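# Unwrap the cord from the flowers without damaging them

## Task

Remove the cord tied around the flowers. Leave the stems unbent and the blooms uncrushed.

## Robot and tools

Robot: two arms, left_arm and right_arm, each ending in a two-finger gripper. The world (scene) frame has its origin at table-top height, halfway between the nominal arm bases. +x points out across the table, +z points up, and left_arm sits on the +y side. The arm names do not match the left and right sides of the camera images. Calibrated bases: left_arm at (-0.027, +0.248, 0) m, right_arm at (+0.023, -0.304, 0) m, both turned almost not at all about z. A camera stand is fixed to the floor behind the arms. Loose objects can get an occasional small nudge.

Gripper: the fingers extend along its +z axis and close along its y axis. end_effector_position is the point between the pads, about 1 cm short of the tips. Results give each gripper's position (m) and quaternion (wxyz) in the scene frame. These readings can be a few cm off, more at long reach.

execute_actions(actions, cameras): actions is a list of actions. Each action is a table of up to 15 rows, one row per 1/30 s control step. If a table is shorter, its last row is held until all 15 steps have run. Every row is one flat list of 14 numbers, each in [-1, 1], and covers both arms even if only one moves. The order is left dx, dy, dz, rx, ry, rz, opening, then the same seven for right.
- dx..rz are offsets, not poses. They are measured from that arm's Hand target as it stood when the action began, along the Hand target's own axes.
- All rows of one action count from that same start, not from the row before. Sending the same offset in a new action moves the arm further.
- 1.0 equals 0.6 m or 180 degrees. rx, ry, rz form a single rotation vector.
- opening is absolute: +1 is fully open (0.094 m), -1 is shut.
Images come back only if actions is empty or cameras names some. An empty list also shows every field, including the scene number.

move(target, speed, blend, opening_speed, grip_force, blocking, cameras): moves each gripper in a straight line.
- target: one 14-number row laid out as above, or a list of up to 15 such rows. Every row is an offset from the same starting Hand targets.
- speed: m/s, 0.002 to 2.9, default 0.25. Turning is capped at twice that value in rad/s. Give one value, or one per target.
- blend: in m, rounds corners in a list. 0 means stop at each point.
- opening_speed: rate of opening change per second on the -1..1 scale, at least 0.2. Use it to close gently.
- grip_force: per-pad limit in N, from 10 to 50 (full). It stays set until you change it. Lower values close slowly.
- blocking=false returns after about 0.5 s while the arms keep moving.
All paths together get at most 10 s. The move does not avoid obstacles or the other arm, and the gripper lags and can overshoot. Do not route a path close to an arm's own base, because that can flip its shoulder posture. The result adds a move: line with the outcome: done, off_target, moving, held or fault. limits=paced means a pose was clipped. limits=held means a check withheld steps. An arm not named in the outcome finished within 10 mm and 2 degrees. Neither done nor off_target tells you whether anything is touching.

wait(seconds 0-10): the arms hold their last command while a running move continues. stop(): brakes a running move, which needs some room. zoom_image(camera, region=[x0,y0,x1,y1]): enlarges part of the latest image from cam_high, cam_low, cam_left_wrist or cam_right_wrist, each 896x504. The region is in pixels from the top-left and at most 504x504. finished_scene(scene): ends the current scene for good. Pass this scene's number, and call it only once the cord is off and will stay off with the robot clear.

Control details: each step, the commanded orientation is clipped to within 40 degrees of the measured one. Hand target is the last command after that clip. Grippers often settle a few cm short of it because of friction and weight, so this alone is not evidence of contact. Resend the shortfall as an offset. To command a Hand target again, send zeros for its six pose numbers. To stop pushing against something, command back past where the gripper is. Leaving an arm's opening at 0 commands half open, so resend its current opening to keep it. Tool commands lists the current commands.

Grip readings: grip_measured uses the opening scale and reads slightly wide when empty. Below the first-touch reading, force rises about 1 N per 0.001. Around 20 N it jumps to the force limit. The soft blooms and stems will crush, so use low grip_force and opening_speed on them, or grip only the cord. To release, command well above grip_measured.

Other result lines: Joint velocities may say within noise. Joint torques include gravity, have unit offsets and noise, and joints 1-3 wrap at ±28 N m. Motor temperatures: MOTOR HOT at 75 °C. At 90 °C a fault folds that arm away and it stays idle. At 100 °C the arm goes limp. Holding loads, stretching out, or pushing toward unreachable poses heats the motors, even while you think. The scene keeps running while you think.

Joint ranges (rad): waist -2.618..3.054, shoulder 0..3.142, elbow 0..3.142 (straight 2.901), wrist pitch ±1.571, wrist yaw ±1.571, wrist roll ±2.094.

Avoid: dropping things or letting anything fall off the table, and releasing parts that are still moving. Avoid fast impacts and hard presses on fixed or heavy items. Keep the arms from contacting each other, and never close one gripper on the other's fingers. Keep the wrist-camera cables clear, since a cable touching something counts as a touch. Avoid any arm fault stop, and never bend the stems or crush the flowers.

Each tool is called by a JSON object that holds its "api" and its "payload", one argument or row to a line.

## Session

{"api": "execute_actions", "payload": {
  "actions": []
}}

Scene clock: 0.00 s.
left_arm: end_effector_position=(+0.3748, +0.2885, +0.1237) grip_measured=+1.000 end_effector_quat_wxyz=(+0.627, -0.096, +0.772, +0.049) | right_arm: end_effector_position=(+0.4160, -0.3166, +0.1150) grip_measured=+1.000 end_effector_quat_wxyz=(+0.622, +0.083, +0.775, -0.071)
Joint positions: left_arm=[0.017 1.55 0.355 0.981 -0.179 -0.084 0.094] | right_arm=[0.062 1.564 0.322 1.011 0.324 0.068 0.094]
Joint velocities: within noise
Joint torques (N m): no reading
Motor temperatures (°C): left_arm=[33 32 35 32 32 32 33] | right_arm=[35 33 34 36 32 34 31]
Heat: left arm: 35 °C; right arm: 36 °C.
Hand target: left_arm +0.3759, +0.2887, +0.1265; +0.629, -0.097, +0.770, +0.049 | right_arm +0.4166, -0.3168, +0.1164; +0.622, +0.084, +0.775, -0.071
Tool commands: left_gripper/opening=+1.0 right_gripper/opening=+1.0

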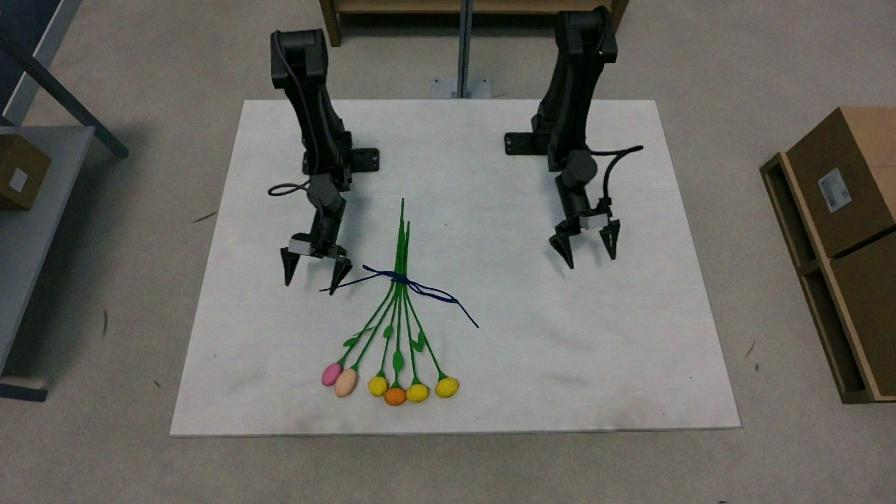

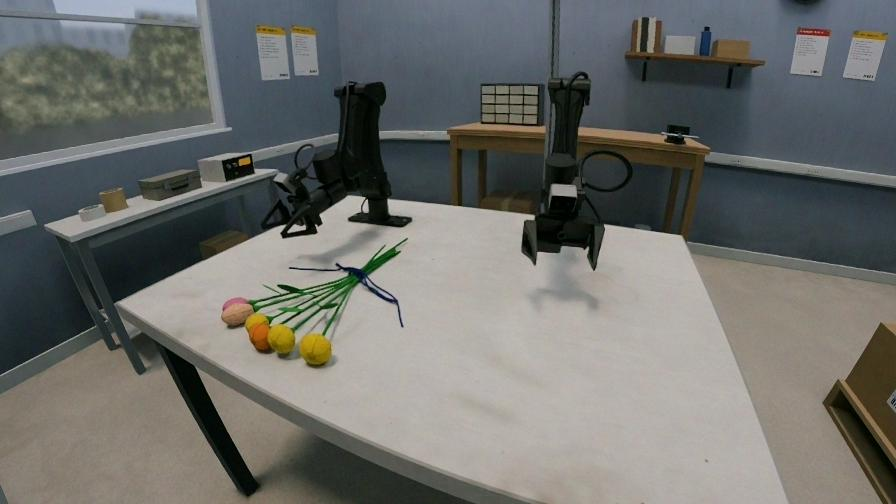

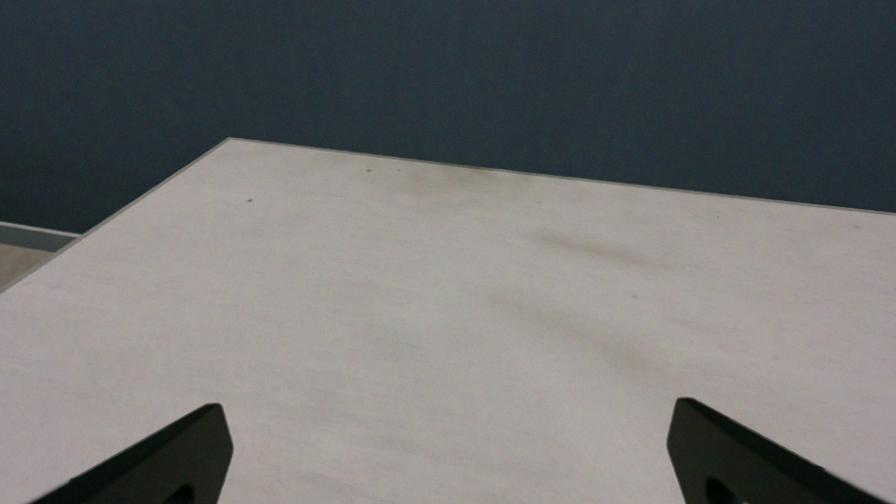

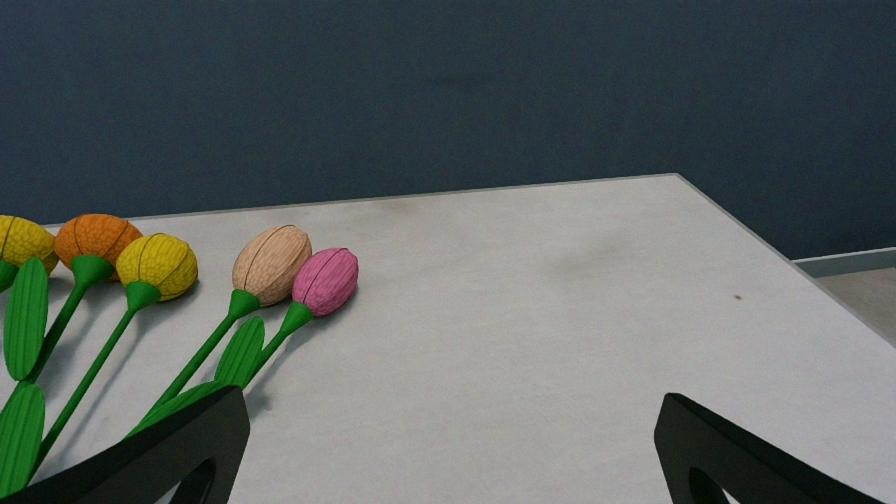

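{"api": "zoom_image", "payload": {
  "camera": "cam_high",
  "region": [300, 190, 500, 350]
}}

{"api": "zoom_image", "payload": {
  "camera": "cam_high",
  "region": [370, 255, 430, 300]
}}

{"api": "zoom_image", "payload": {
  "camera": "cam_low",
  "region": [280, 220, 430, 340]
}}

Scaled by 2.520 from the camera's 896x504 image, which has a finer 1280x720 frame.

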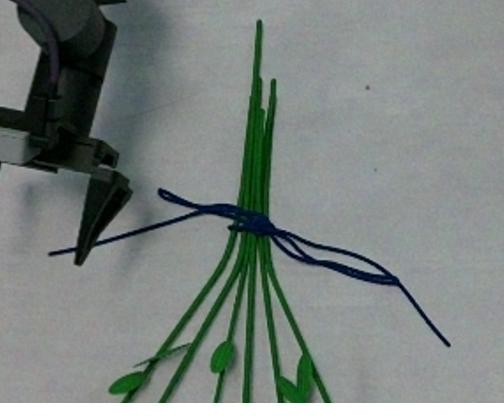

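Scaled by 8.400 from the camera's 896x504 image, which has a finer 1280x720 frame.

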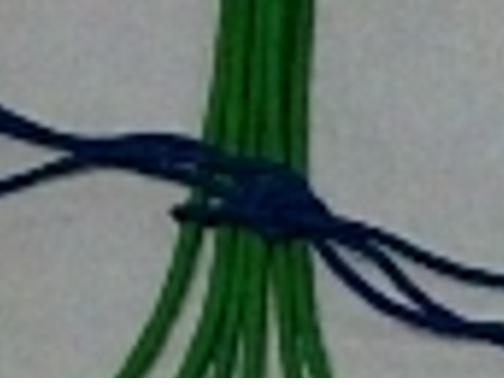

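Scaled by 3.360 from the camera's 896x504 image, which has a finer 1280x720 frame.

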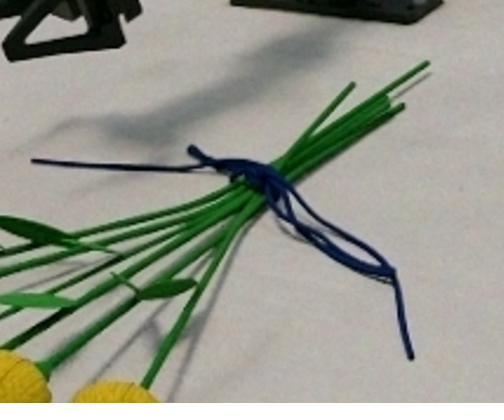

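{"api": "move", "payload": {
  "target": [-0.022,-0.348,0.023,-0.106,0.424,-0.105,0,-0.047,0.049,-0.021,0.235,0.384,0.296,0],
  "cameras": ["all"]
}}

Scene clock: 26.83 s.
left_arm: end_effector_position=(+0.4333, +0.0925, +0.1505) grip_measured=+0.002 end_effector_quat_wxyz=(+0.067, -0.313, +0.946, -0.046) | right_arm: end_effector_position=(+0.4142, -0.2855, +0.1483) grip_measured=+0.002 end_effector_quat_wxyz=(+0.005, +0.611, +0.792, +0.004)
Joint positions: left_arm=[-0.332 2.393 2.559 -1.574 -0.007 -0.967 0.047] | right_arm=[-0.006 2.045 1.985 -1.499 0 1.359 0.047]
Joint torques (N m): left_arm=[-0.39 -11.33 10.32 0.39 0.05 -0.13] | right_arm=[-0.2 -8.2 7.16 -0.31 0 0.05]
Heat: left arm: 38 °C; right arm: 40 °C.
Hand target: left_arm +0.4357, +0.0888, +0.1461; +0.000, -0.317, +0.949, +0.001 | right_arm +0.4170, -0.2866, +0.1466; +0.001, +0.616, +0.788, +0.001
Off the commanded pose: left_arm 0.006 m, 9 deg | right_arm 0.004 m, 1 deg.
joint sent to its limit (left arm) — joint 4 (wrist pitch), lower limit. The joint targets are off in orientation, not in position.
move: off_target (left_arm)

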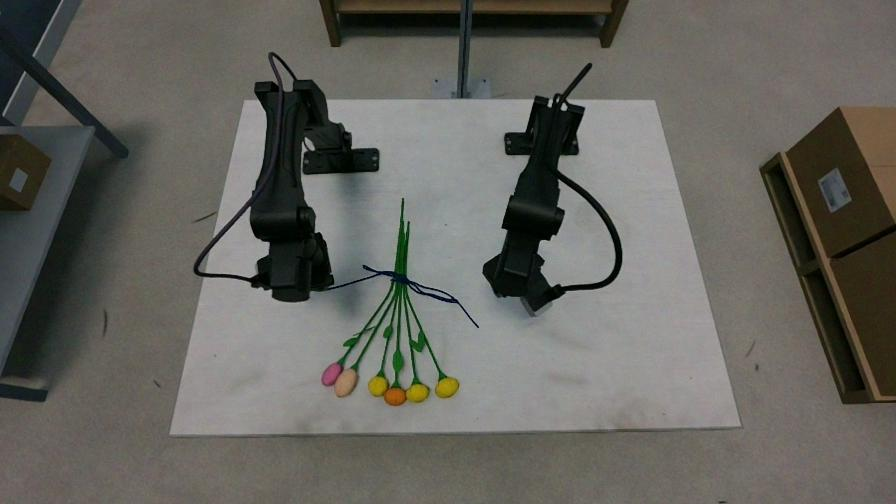

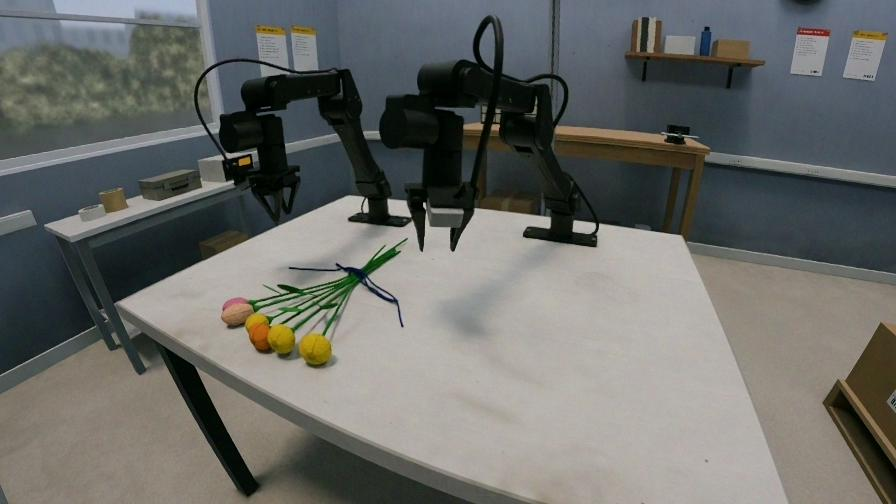

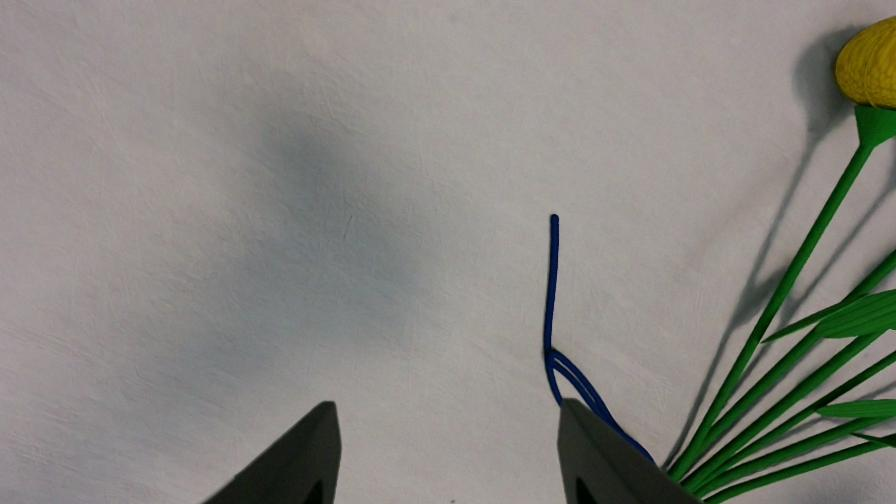

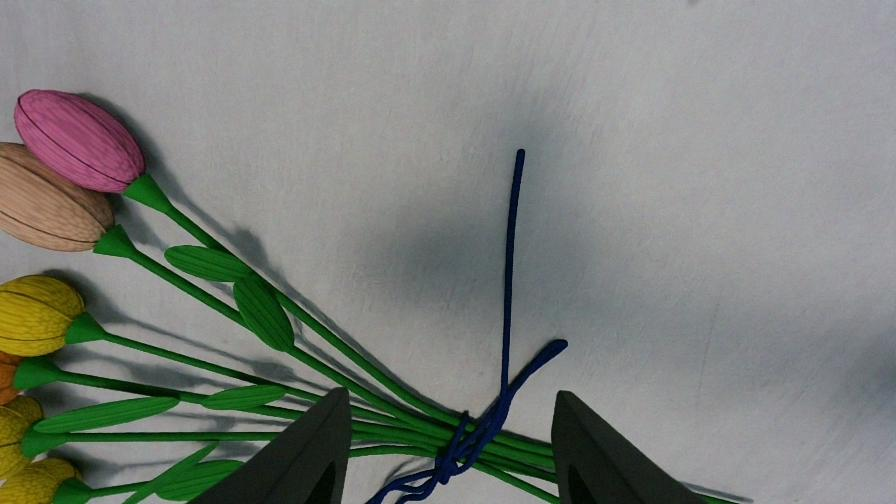

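{"api": "move", "payload": {
  "target": [-0.02,-0.09,0.133,0,0,0,0,-0.02,-0.055,0.133,0,0,0,0],
  "cameras": ["all"]
}}

Scene clock: 33.40 s.
left_arm: end_effector_position=(+0.4710, +0.0560, +0.0602) grip_measured=+0.002 end_effector_quat_wxyz=(+0.053, -0.311, +0.948, -0.042) | right_arm: end_effector_position=(+0.3899, -0.3055, +0.0621) grip_measured=+0.002 end_effector_quat_wxyz=(-0.006, +0.617, +0.787, -0.004)
Joint positions: left_arm=[-0.373 2.733 2.836 -1.539 -0.003 -1.004 0.047] | right_arm=[-0.058 1.972 1.537 -1.149 -0.001 1.324 0.047]
Joint torques (N m): left_arm=[-0.08 -15.09 10.26 0.51 0 -0.13] | right_arm=[-0.06 -11.82 4.04 -0.19 0.04 -0.07]
Heat: left arm: 39 °C; right arm: 39 °C.
Hand target: left_arm +0.4777, +0.0529, +0.0662; +0.000, -0.317, +0.949, +0.001 | right_arm +0.3881, -0.3063, +0.0668; +0.001, +0.616, +0.788, +0.001
Off the commanded pose: left_arm 0.010 m, 8 deg | right_arm 0.005 m, 1 deg.
elbow stopped short (left arm): the move would have taken joint 3 (elbow) straighter than the controller allows.
move: off_target (left_arm)

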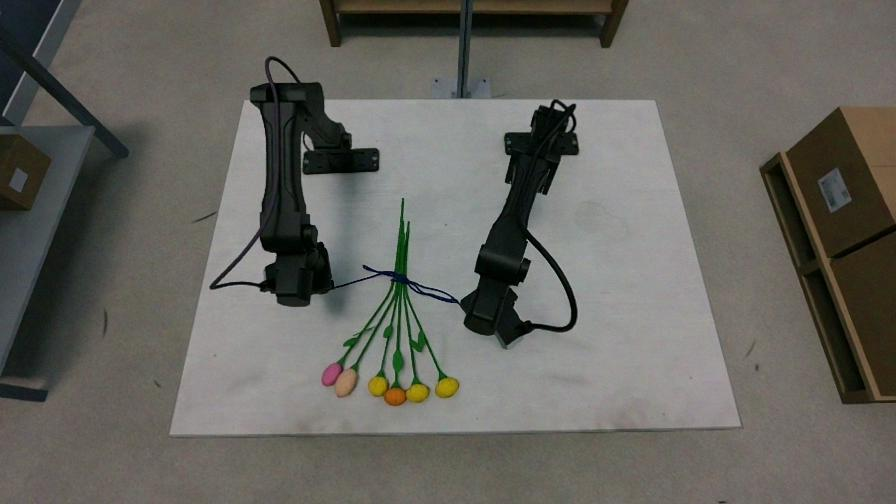

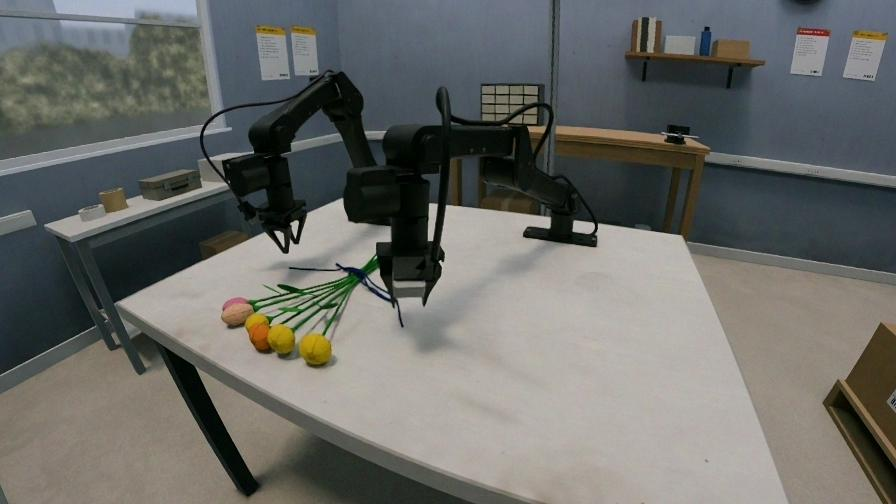

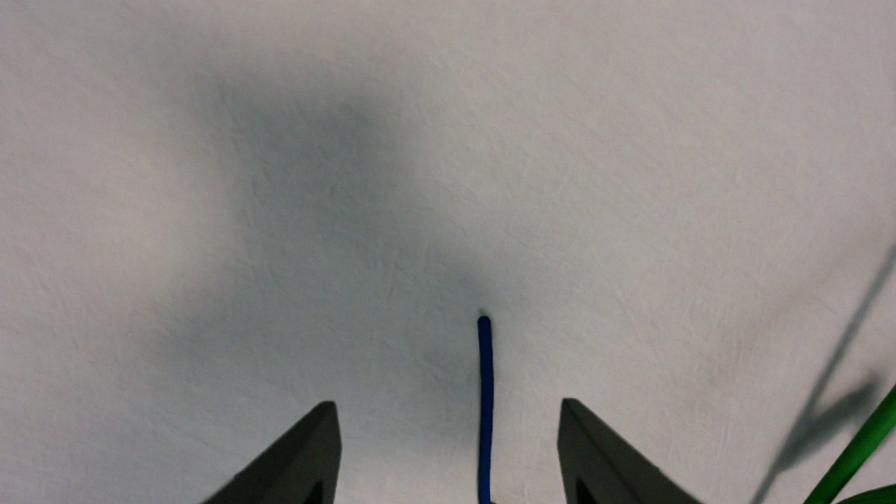

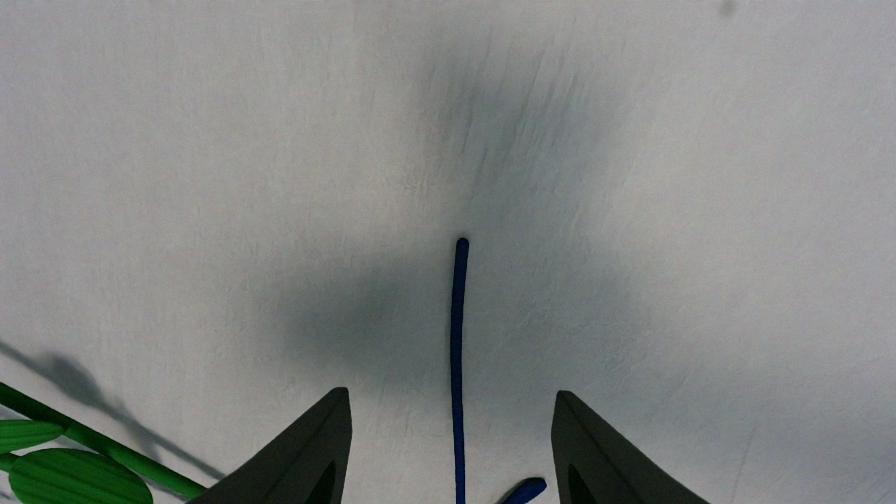

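{"api": "move", "payload": {
  "target": [0,-0.01,0.068,0,0,0,0,0,-0.003,0.068,0,0,0,0],
  "cameras": ["all"],
  "speed": 0.1
}}

Scene clock: 37.57 s.
left_arm: end_effector_position=(+0.4772, +0.0536, +0.0316) grip_measured=+0.002 end_effector_quat_wxyz=(+0.048, -0.314, +0.947, -0.037) | right_arm: end_effector_position=(+0.3903, -0.3055, +0.0327) grip_measured=+0.002 end_effector_quat_wxyz=(+0.007, +0.617, +0.787, +0.006)
Joint positions: left_arm=[-0.373 2.791 2.836 -1.495 -0.003 -1.01 0.047] | right_arm=[-0.058 1.972 1.416 -0.997 -0.002 1.322 0.047]
Joint torques (N m): left_arm=[-0.53 -13.48 10.35 0.52 0.02 -0.14] | right_arm=[-0.21 -8.73 4.07 -0.11 0.02 -0.07]
Heat: left arm: 39 °C; right arm: 39 °C.
Hand target: left_arm +0.4812, +0.0482, +0.0254; +0.000, -0.317, +0.949, +0.001 | right_arm +0.3865, -0.3067, +0.0260; +0.001, +0.616, +0.788, +0.001
Off the commanded pose: left_arm 0.009 m, 7 deg | right_arm 0.008 m, 1 deg.
elbow stopped short (left arm): the move would have taken joint 3 (elbow) straighter than the controller allows.
move: off_target (left_arm)

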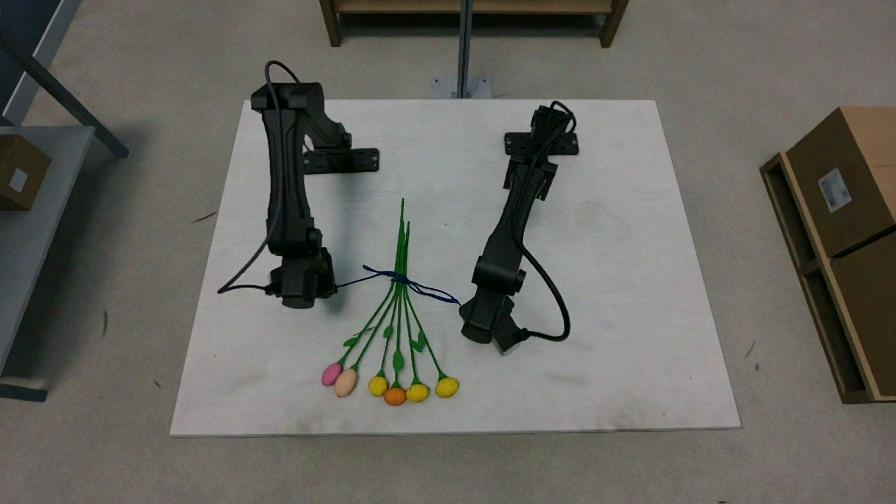

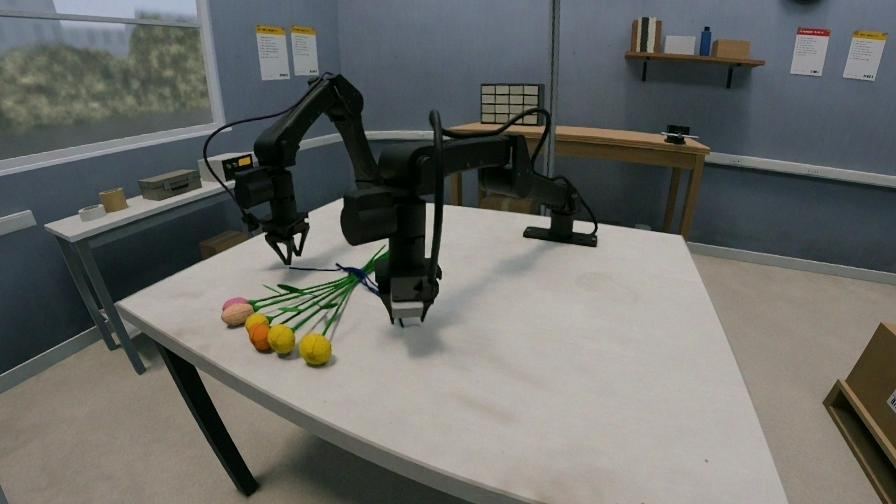

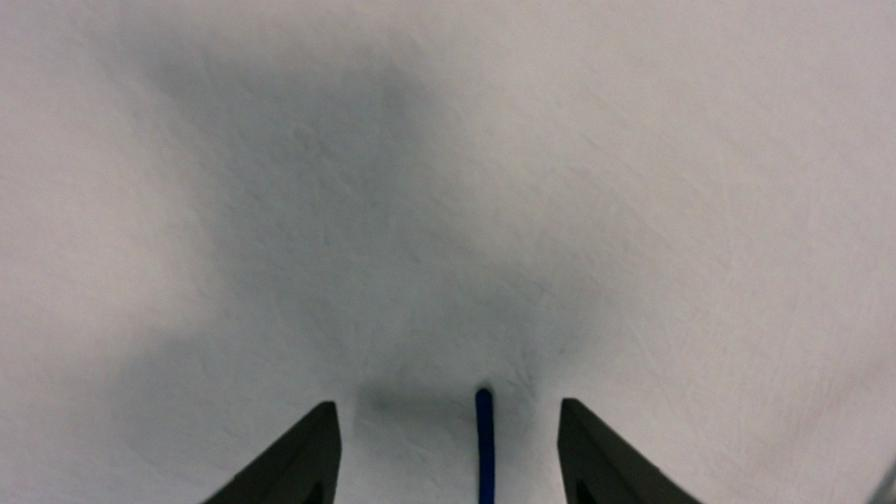

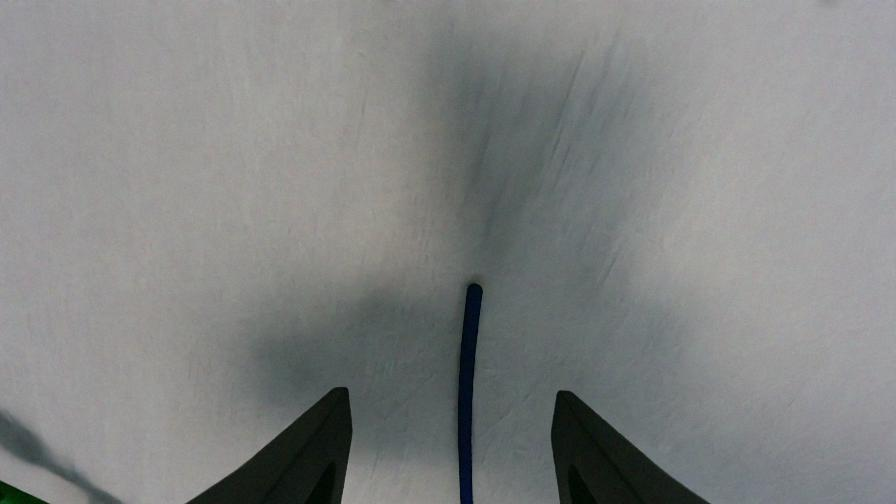

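{"api": "move", "payload": {
  "target": [0.025,-0.005,0.03,0,0,0,0,0,-0.005,0.031,0,0,0,0],
  "cameras": ["cam_left_wrist","cam_right_wrist"],
  "speed": 0.06
}}

Scene clock: 41.47 s.
left_arm: end_effector_position=(+0.4718, +0.0416, +0.0228) grip_measured=+0.002 end_effector_quat_wxyz=(+0.041, -0.315, +0.948, -0.034) | right_arm: end_effector_position=(+0.3891, -0.3054, +0.0193) grip_measured=+0.002 end_effector_quat_wxyz=(+0.012, +0.616, +0.787, +0.011)
Joint positions: left_arm=[-0.397 2.808 2.836 -1.491 -0.002 -1.036 0.047] | right_arm=[-0.058 1.972 1.359 -0.925 -0.002 1.321 0.047]
Joint torques (N m): left_arm=[-0.75 -12.18 10.33 0.37 0 -0.15] | right_arm=[-0.36 -7.36 3.95 -0.12 0.02 -0.09]
Motor temperatures (°C): left_arm=[33 37 39 35 32 32 33] | right_arm=[35 37 36 38 33 34 31]
Heat: left arm: 39 °C; right arm: 38 °C.
Hand target: left_arm +0.4710, +0.0368, +0.0074; +0.000, -0.317, +0.949, +0.001 | right_arm +0.3835, -0.3074, +0.0073; +0.001, +0.616, +0.788, +0.001
Off the commanded pose: left_arm 0.016 m, 6 deg | right_arm 0.013 m, 2 deg.
elbow stopped short (left arm): the move would have taken joint 3 (elbow) straighter than the controller allows.
move: off_target (left_arm, right_arm)
Images, in order (width x height): cam_left_wrist 896x504, cam_right_wrist 896x504.

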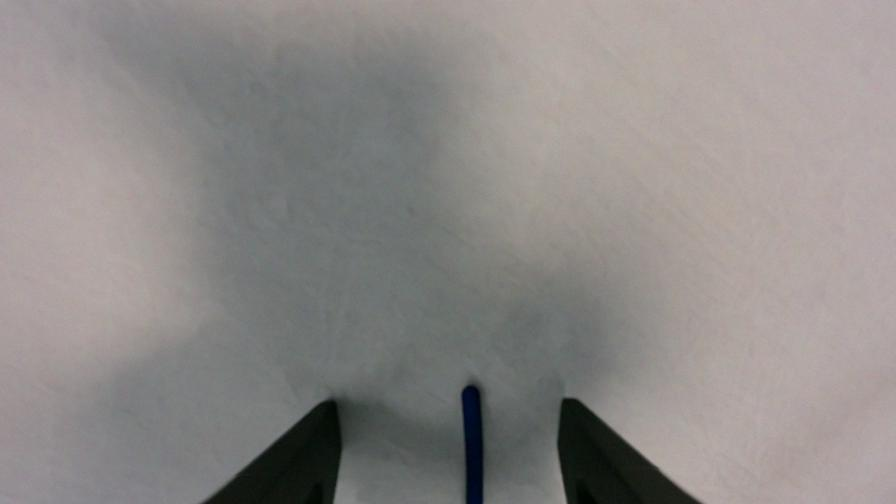

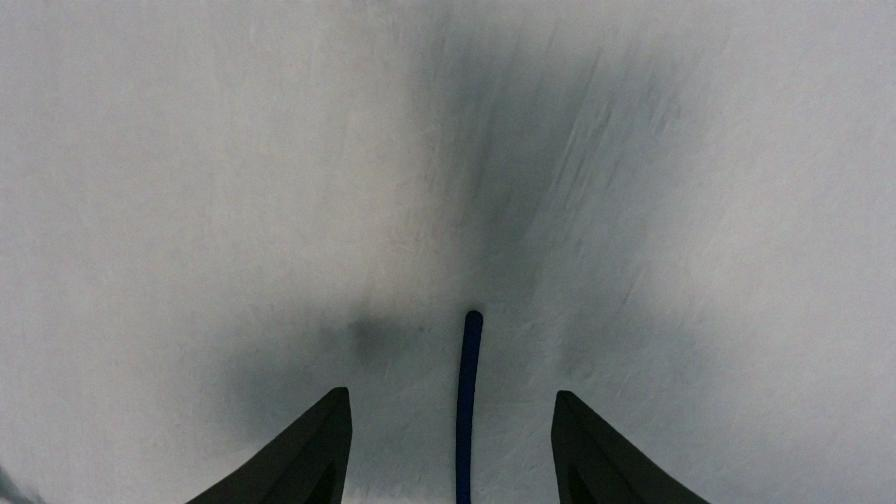

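{"api": "move", "payload": {
  "target": [0.02,-0.005,0.013,0,0,0,0,0.005,-0.002,0.011,0,0,0,0],
  "cameras": ["cam_left_wrist","cam_right_wrist","cam_low"],
  "speed": 0.06
}}

Scene clock: 45.80 s.
left_arm: end_effector_position=(+0.4686, +0.0316, +0.0225) grip_measured=+0.002 end_effector_quat_wxyz=(+0.042, -0.315, +0.947, -0.036) | right_arm: end_effector_position=(+0.3873, -0.3054, +0.0117) grip_measured=+0.002 end_effector_quat_wxyz=(+0.011, +0.616, +0.787, +0.010)
Joint positions: left_arm=[-0.416 2.815 2.849 -1.494 -0.002 -1.056 0.047] | right_arm=[-0.058 1.979 1.337 -0.898 -0.002 1.321 0.047]
Joint torques (N m): left_arm=[-0.94 -11.59 9.1 0.32 -0.01 -0.19] | right_arm=[0.17 -7.53 3.9 -0.11 0.01 -0.03]
Heat: left arm: 39 °C; right arm: 38 °C.
Hand target: left_arm +0.4632, +0.0272, -0.0004; +0.000, -0.317, +0.949, +0.001 | right_arm +0.3817, -0.3048, +0.0008; +0.001, +0.616, +0.788, +0.001
Off the commanded pose: left_arm 0.024 m, 6 deg | right_arm 0.012 m, 2 deg.
elbow stopped short (left arm): the move would have taken joint 3 (elbow) straighter than the controller allows.
move: off_target (left_arm, right_arm)
Images, in order (width x height): cam_low 896x504, cam_left_wrist 896x504, cam_right_wrist 896x504.

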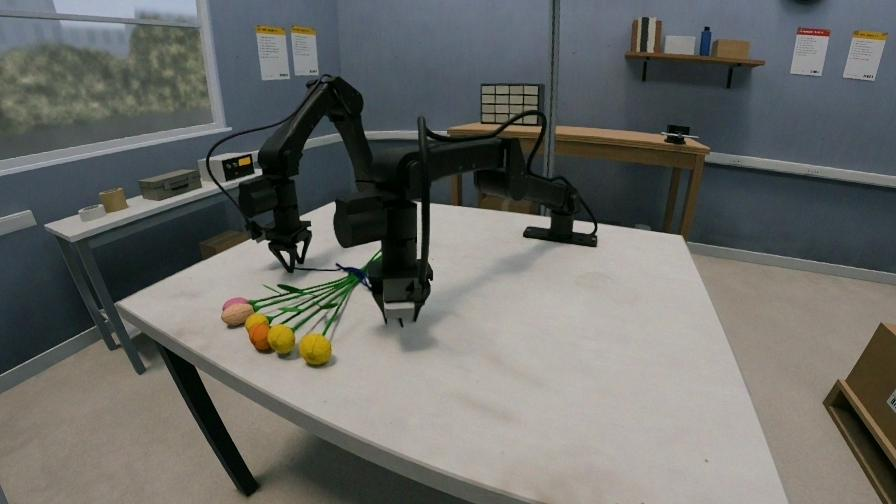

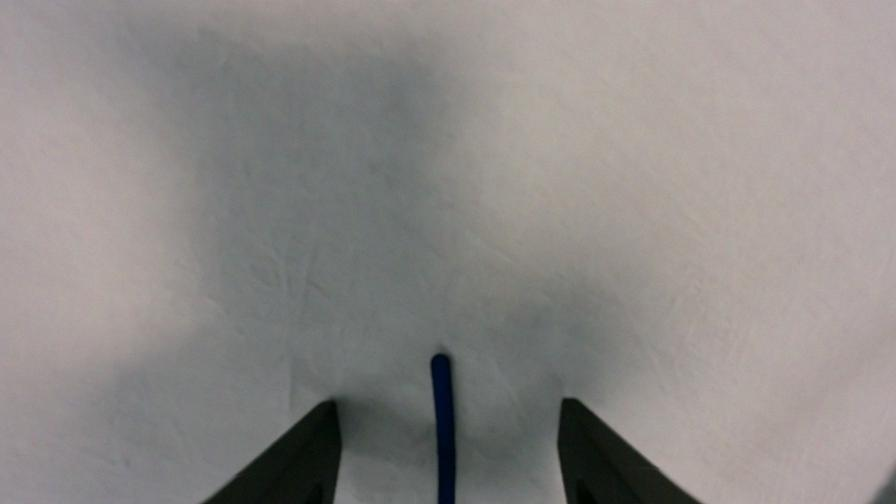

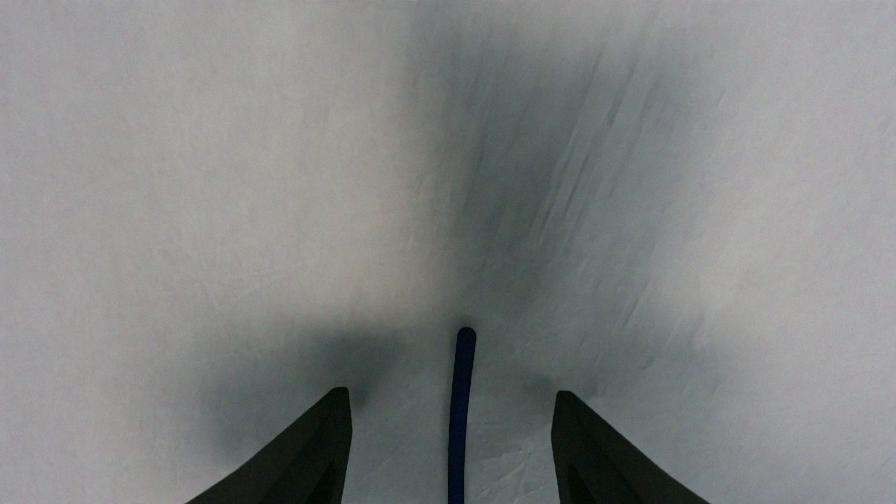

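{"api": "move", "payload": {
  "target": [0.0,0,-0.012,0.097,-0.053,0,0,0,0,0,0,0,0,0],
  "cameras": ["cam_left_wrist","cam_low"],
  "speed": 0.08
}}

Scene clock: 53.87 s.
left_arm: end_effector_position=(+0.4769, +0.0260, +0.0294) grip_measured=+0.002 end_effector_quat_wxyz=(+0.149, -0.310, +0.929, -0.134) | right_arm: end_effector_position=(+0.3874, -0.3054, +0.0117) grip_measured=+0.002 end_effector_quat_wxyz=(+0.011, +0.616, +0.787, +0.010)
Joint positions: left_arm=[-0.42 2.344 1.914 -0.738 -0.003 -1.06 0.047] | right_arm=[-0.058 1.979 1.337 -0.898 -0.002 1.321 0.047]
Joint torques (N m): left_arm=[-0.61 -12.67 4.72 0.87 0.03 -0.11] | right_arm=[0.16 -7.47 3.92 -0.12 0.03 -0.01]
Heat: left arm: 38 °C; right arm: 38 °C.
Hand target: left_arm +0.4632, +0.0272, +0.0069; +0.127, -0.312, +0.934, -0.117 | right_arm +0.3817, -0.3048, +0.0008; +0.001, +0.616, +0.788, +0.001
Off the commanded pose: left_arm 0.026 m, 3 deg | right_arm 0.012 m, 2 deg.
move: off_target (left_arm, right_arm)
Images, in order (width x height): cam_low 896x504, cam_left_wrist 896x504.

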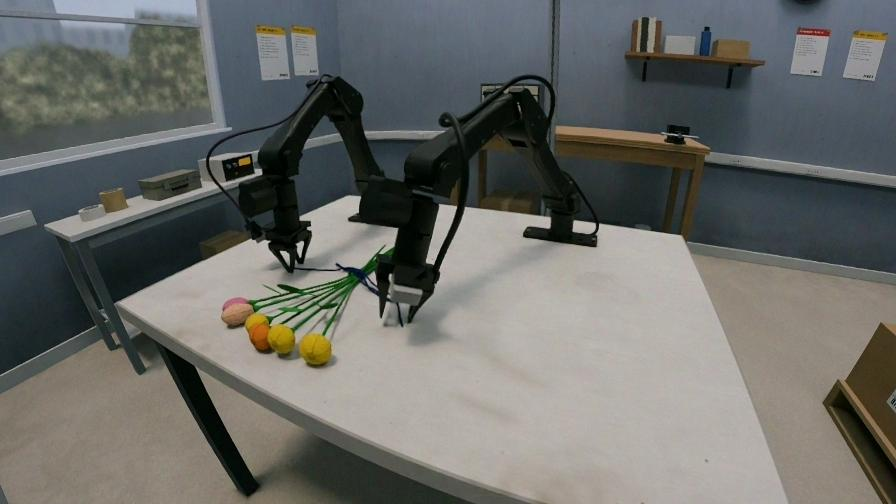

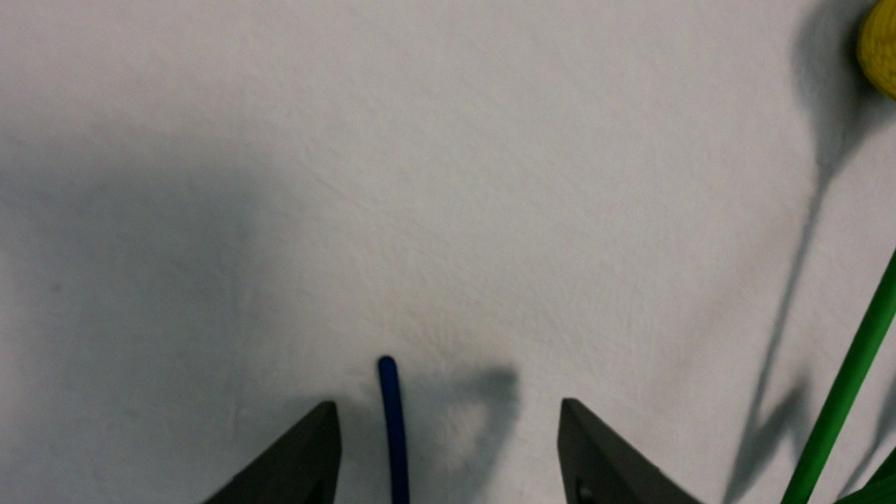

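{"api": "move", "payload": {
  "target": [0.015,0.022,0.028,0,0,0,0,0,0,0,0,0,0,0],
  "cameras": ["cam_left_wrist"],
  "speed": 0.06
}}

Scene clock: 58.27 s.
left_arm: end_effector_position=(+0.4785, +0.0246, +0.0299) grip_measured=+0.002 end_effector_quat_wxyz=(+0.171, -0.308, +0.923, -0.154) | right_arm: end_effector_position=(+0.3874, -0.3054, +0.0117) grip_measured=+0.002 end_effector_quat_wxyz=(+0.011, +0.616, +0.787, +0.010)
Joint positions: left_arm=[-0.421 2.299 1.813 -0.62 -0.003 -1.062 0.047] | right_arm=[-0.058 1.979 1.337 -0.898 -0.002 1.321 0.047]
Joint torques (N m): left_arm=[-0.77 -10.19 3.77 0.72 0 -0.14] | right_arm=[0.2 -7.54 4 -0.1 0.01 -0.02]
Heat: left arm: 38 °C; right arm: 38 °C.
Hand target: left_arm +0.4542, +0.0296, -0.0143; +0.127, -0.312, +0.934, -0.117 | right_arm +0.3817, -0.3048, +0.0008; +0.001, +0.616, +0.788, +0.001
Off the commanded pose: left_arm 0.051 m, 7 deg | right_arm 0.012 m, 2 deg.
move: off_target (left_arm, right_arm)
Images, in order (width x height): cam_left_wrist 896x504.

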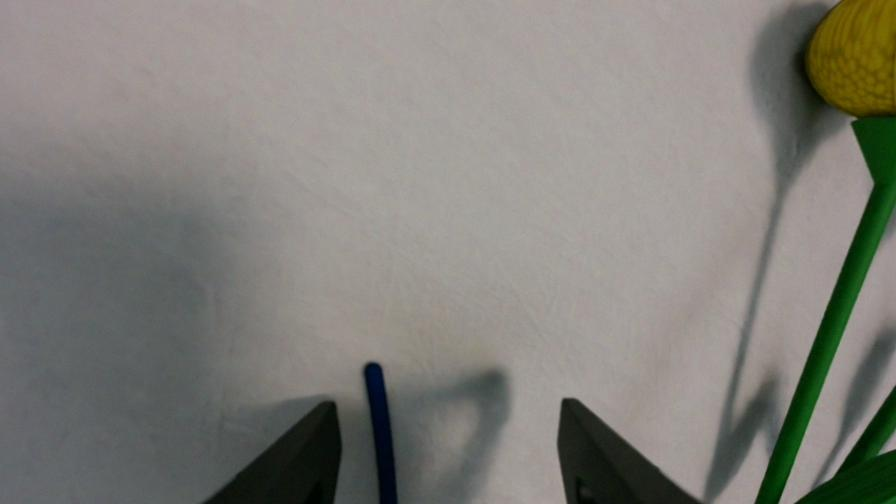

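{"api": "move", "payload": {
  "target": [-0.039,-0.032,-0.061,-0.095,-0.068,0.018,0,0,0,0,0,0,0,0],
  "cameras": ["cam_left_wrist"],
  "speed": 0.1
}}

Scene clock: 72.17 s.
left_arm: end_effector_position=(+0.4685, +0.0338, +0.0343) grip_measured=+0.002 end_effector_quat_wxyz=(+0.174, -0.308, +0.934, +0.049) | right_arm: end_effector_position=(+0.3874, -0.3054, +0.0117) grip_measured=+0.002 end_effector_quat_wxyz=(+0.011, +0.616, +0.787, +0.010)
Joint positions: left_arm=[-0.519 2.585 2.401 -1.218 -0.324 -1.126 0.047] | right_arm=[-0.058 1.979 1.337 -0.898 -0.002 1.321 0.047]
Joint torques (N m): left_arm=[-0.44 -12.77 11.1 0.4 -0.5 -0.14] | right_arm=[0.1 -7.58 3.78 -0.1 0.05 -0.03]
Heat: left arm: 38 °C; right arm: 38 °C.
Hand target: left_arm +0.4715, +0.0340, +0.0295; +0.180, -0.311, +0.931, +0.061 | right_arm +0.3817, -0.3048, +0.0008; +0.001, +0.616, +0.788, +0.001
Off the commanded pose: left_arm 0.006 m, 2 deg | right_arm 0.012 m, 2 deg.
move: off_target (right_arm)
Images, in order (width x height): cam_left_wrist 896x504.

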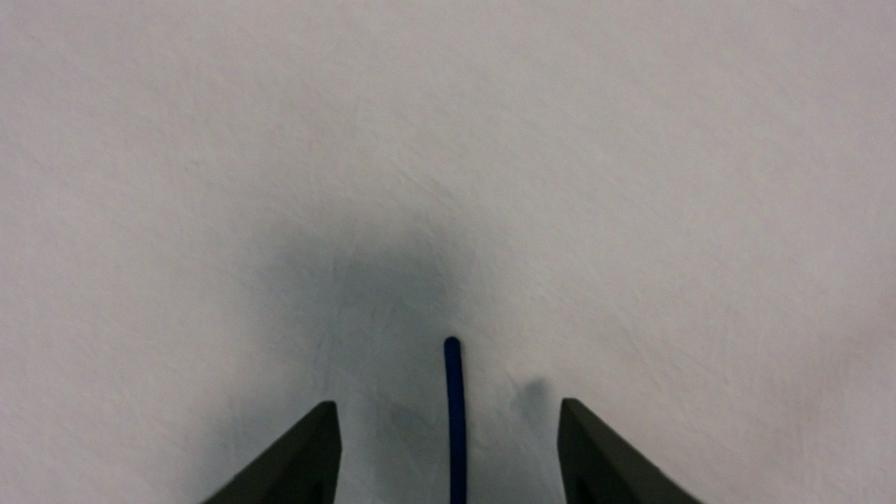

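{"api": "move", "payload": {
  "target": [0.022,0.002,0.042,0,0,0,0,0,0,0,0,0,0,0],
  "cameras": ["cam_left_wrist"],
  "speed": 0.06
}}

Scene clock: 75.63 s.
left_arm: end_effector_position=(+0.4745, +0.0324, +0.0217) grip_measured=+0.002 end_effector_quat_wxyz=(+0.192, -0.311, +0.930, +0.049) | right_arm: end_effector_position=(+0.3874, -0.3054, +0.0117) grip_measured=+0.002 end_effector_quat_wxyz=(+0.011, +0.616, +0.787, +0.010)
Joint positions: left_arm=[-0.524 2.585 2.341 -1.135 -0.352 -1.133 0.047] | right_arm=[-0.058 1.979 1.337 -0.898 -0.002 1.321 0.047]
Joint torques (N m): left_arm=[-0.36 -13.61 4.78 0.69 -0.22 -0.14] | right_arm=[0.18 -7.57 3.88 -0.1 0.02 -0.02]
Heat: left arm: 38 °C; right arm: 38 °C.
Hand target: left_arm +0.4685, +0.0333, +0.0012; +0.180, -0.311, +0.931, +0.061 | right_arm +0.3817, -0.3048, +0.0008; +0.001, +0.616, +0.788, +0.001
Off the commanded pose: left_arm 0.021 m, 2 deg | right_arm 0.012 m, 2 deg.
move: off_target (left_arm, right_arm)
Images, in order (width x height): cam_left_wrist 896x504.

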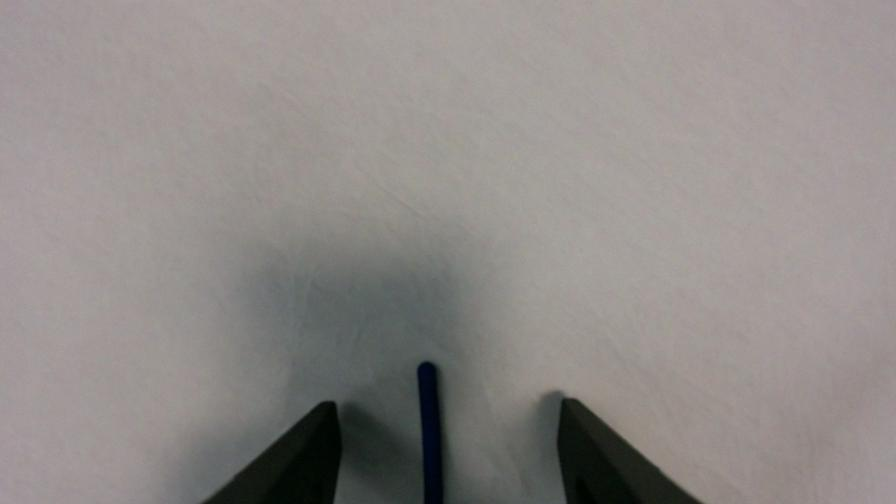

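{"api": "move", "payload": {
  "target": [0,0,-0.01,0,0,0,-1,0,0,0,0,0,0,-1],
  "cameras": ["cam_left_wrist","cam_right_wrist","cam_low"],
  "opening_speed": 0.7
}}

Scene clock: 81.47 s.
left_arm: end_effector_position=(+0.4747, +0.0316, +0.0221) grip_measured=-0.972 end_effector_quat_wxyz=(+0.195, -0.311, +0.929, +0.049) | right_arm: end_effector_position=(+0.3875, -0.3053, +0.0117) grip_measured=-0.984 end_effector_quat_wxyz=(+0.012, +0.616, +0.787, +0.010)
Joint positions: left_arm=[-0.527 2.585 2.341 -1.133 -0.357 -1.136 0.001] | right_arm=[-0.058 1.979 1.337 -0.897 -0.003 1.321 0.001]
Joint torques (N m): left_arm=[-0.49 -14.06 5.74 0.52 -0.18 -0.14] | right_arm=[0.23 -7.56 3.86 -0.1 0.02 -0.01]
Heat: left arm: 39 °C; right arm: 37 °C.
Hand target: left_arm +0.4668, +0.0320, +0.0068; +0.181, -0.311, +0.931, +0.061 | right_arm +0.3817, -0.3048, +0.0008; +0.001, +0.616, +0.788, +0.001
Off the commanded pose: left_arm 0.017 m, 2 deg | right_arm 0.012 m, 2 deg.
move: off_target (left_arm, right_arm)
Images, in order (width x height): cam_low 896x504, cam_left_wrist 896x504, cam_right_wrist 896x504.

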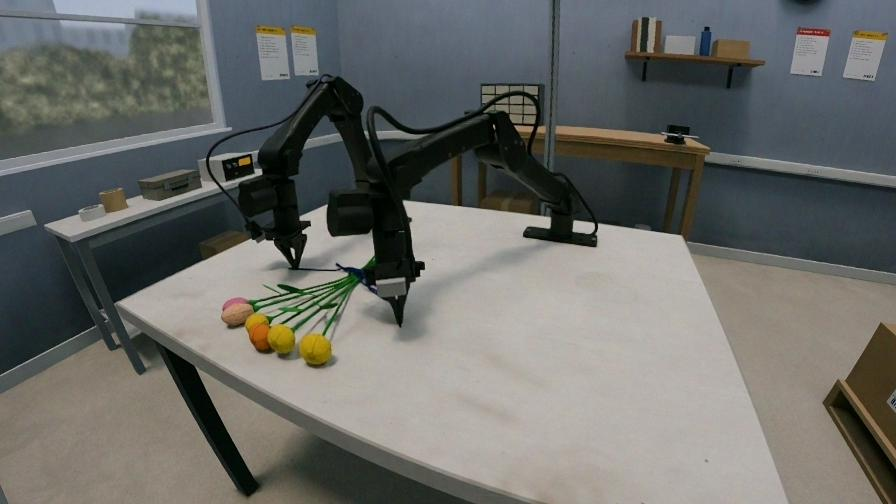

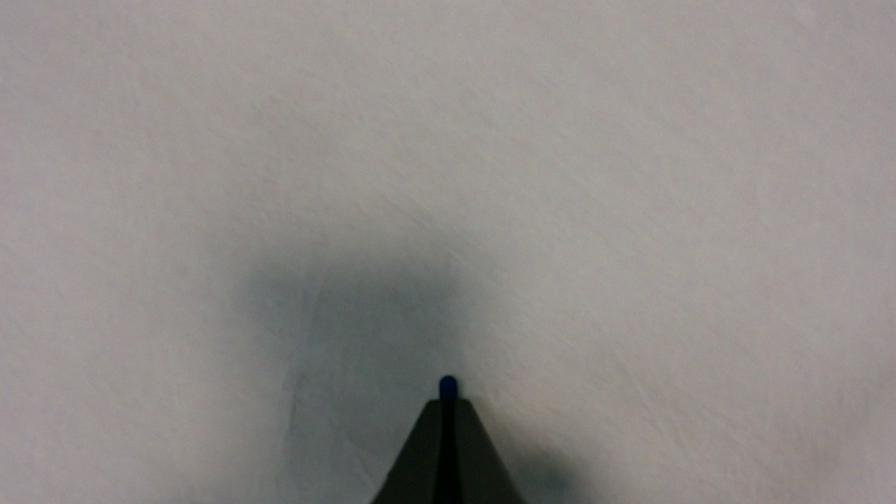

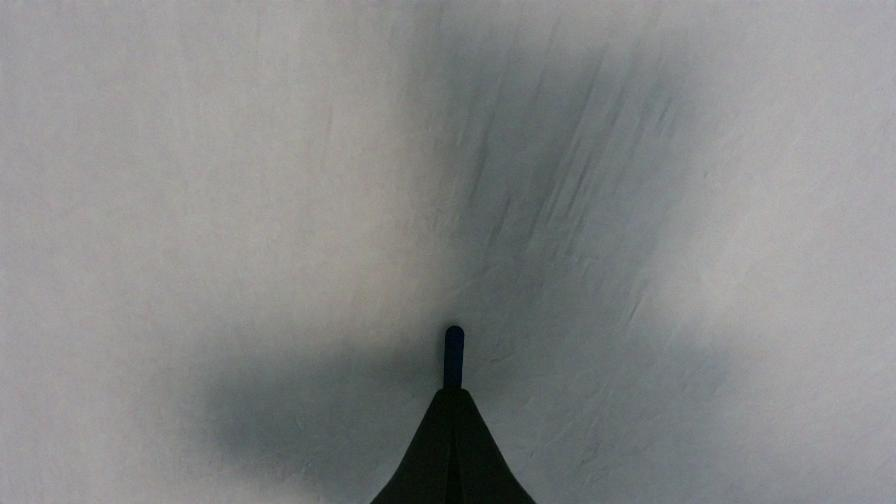

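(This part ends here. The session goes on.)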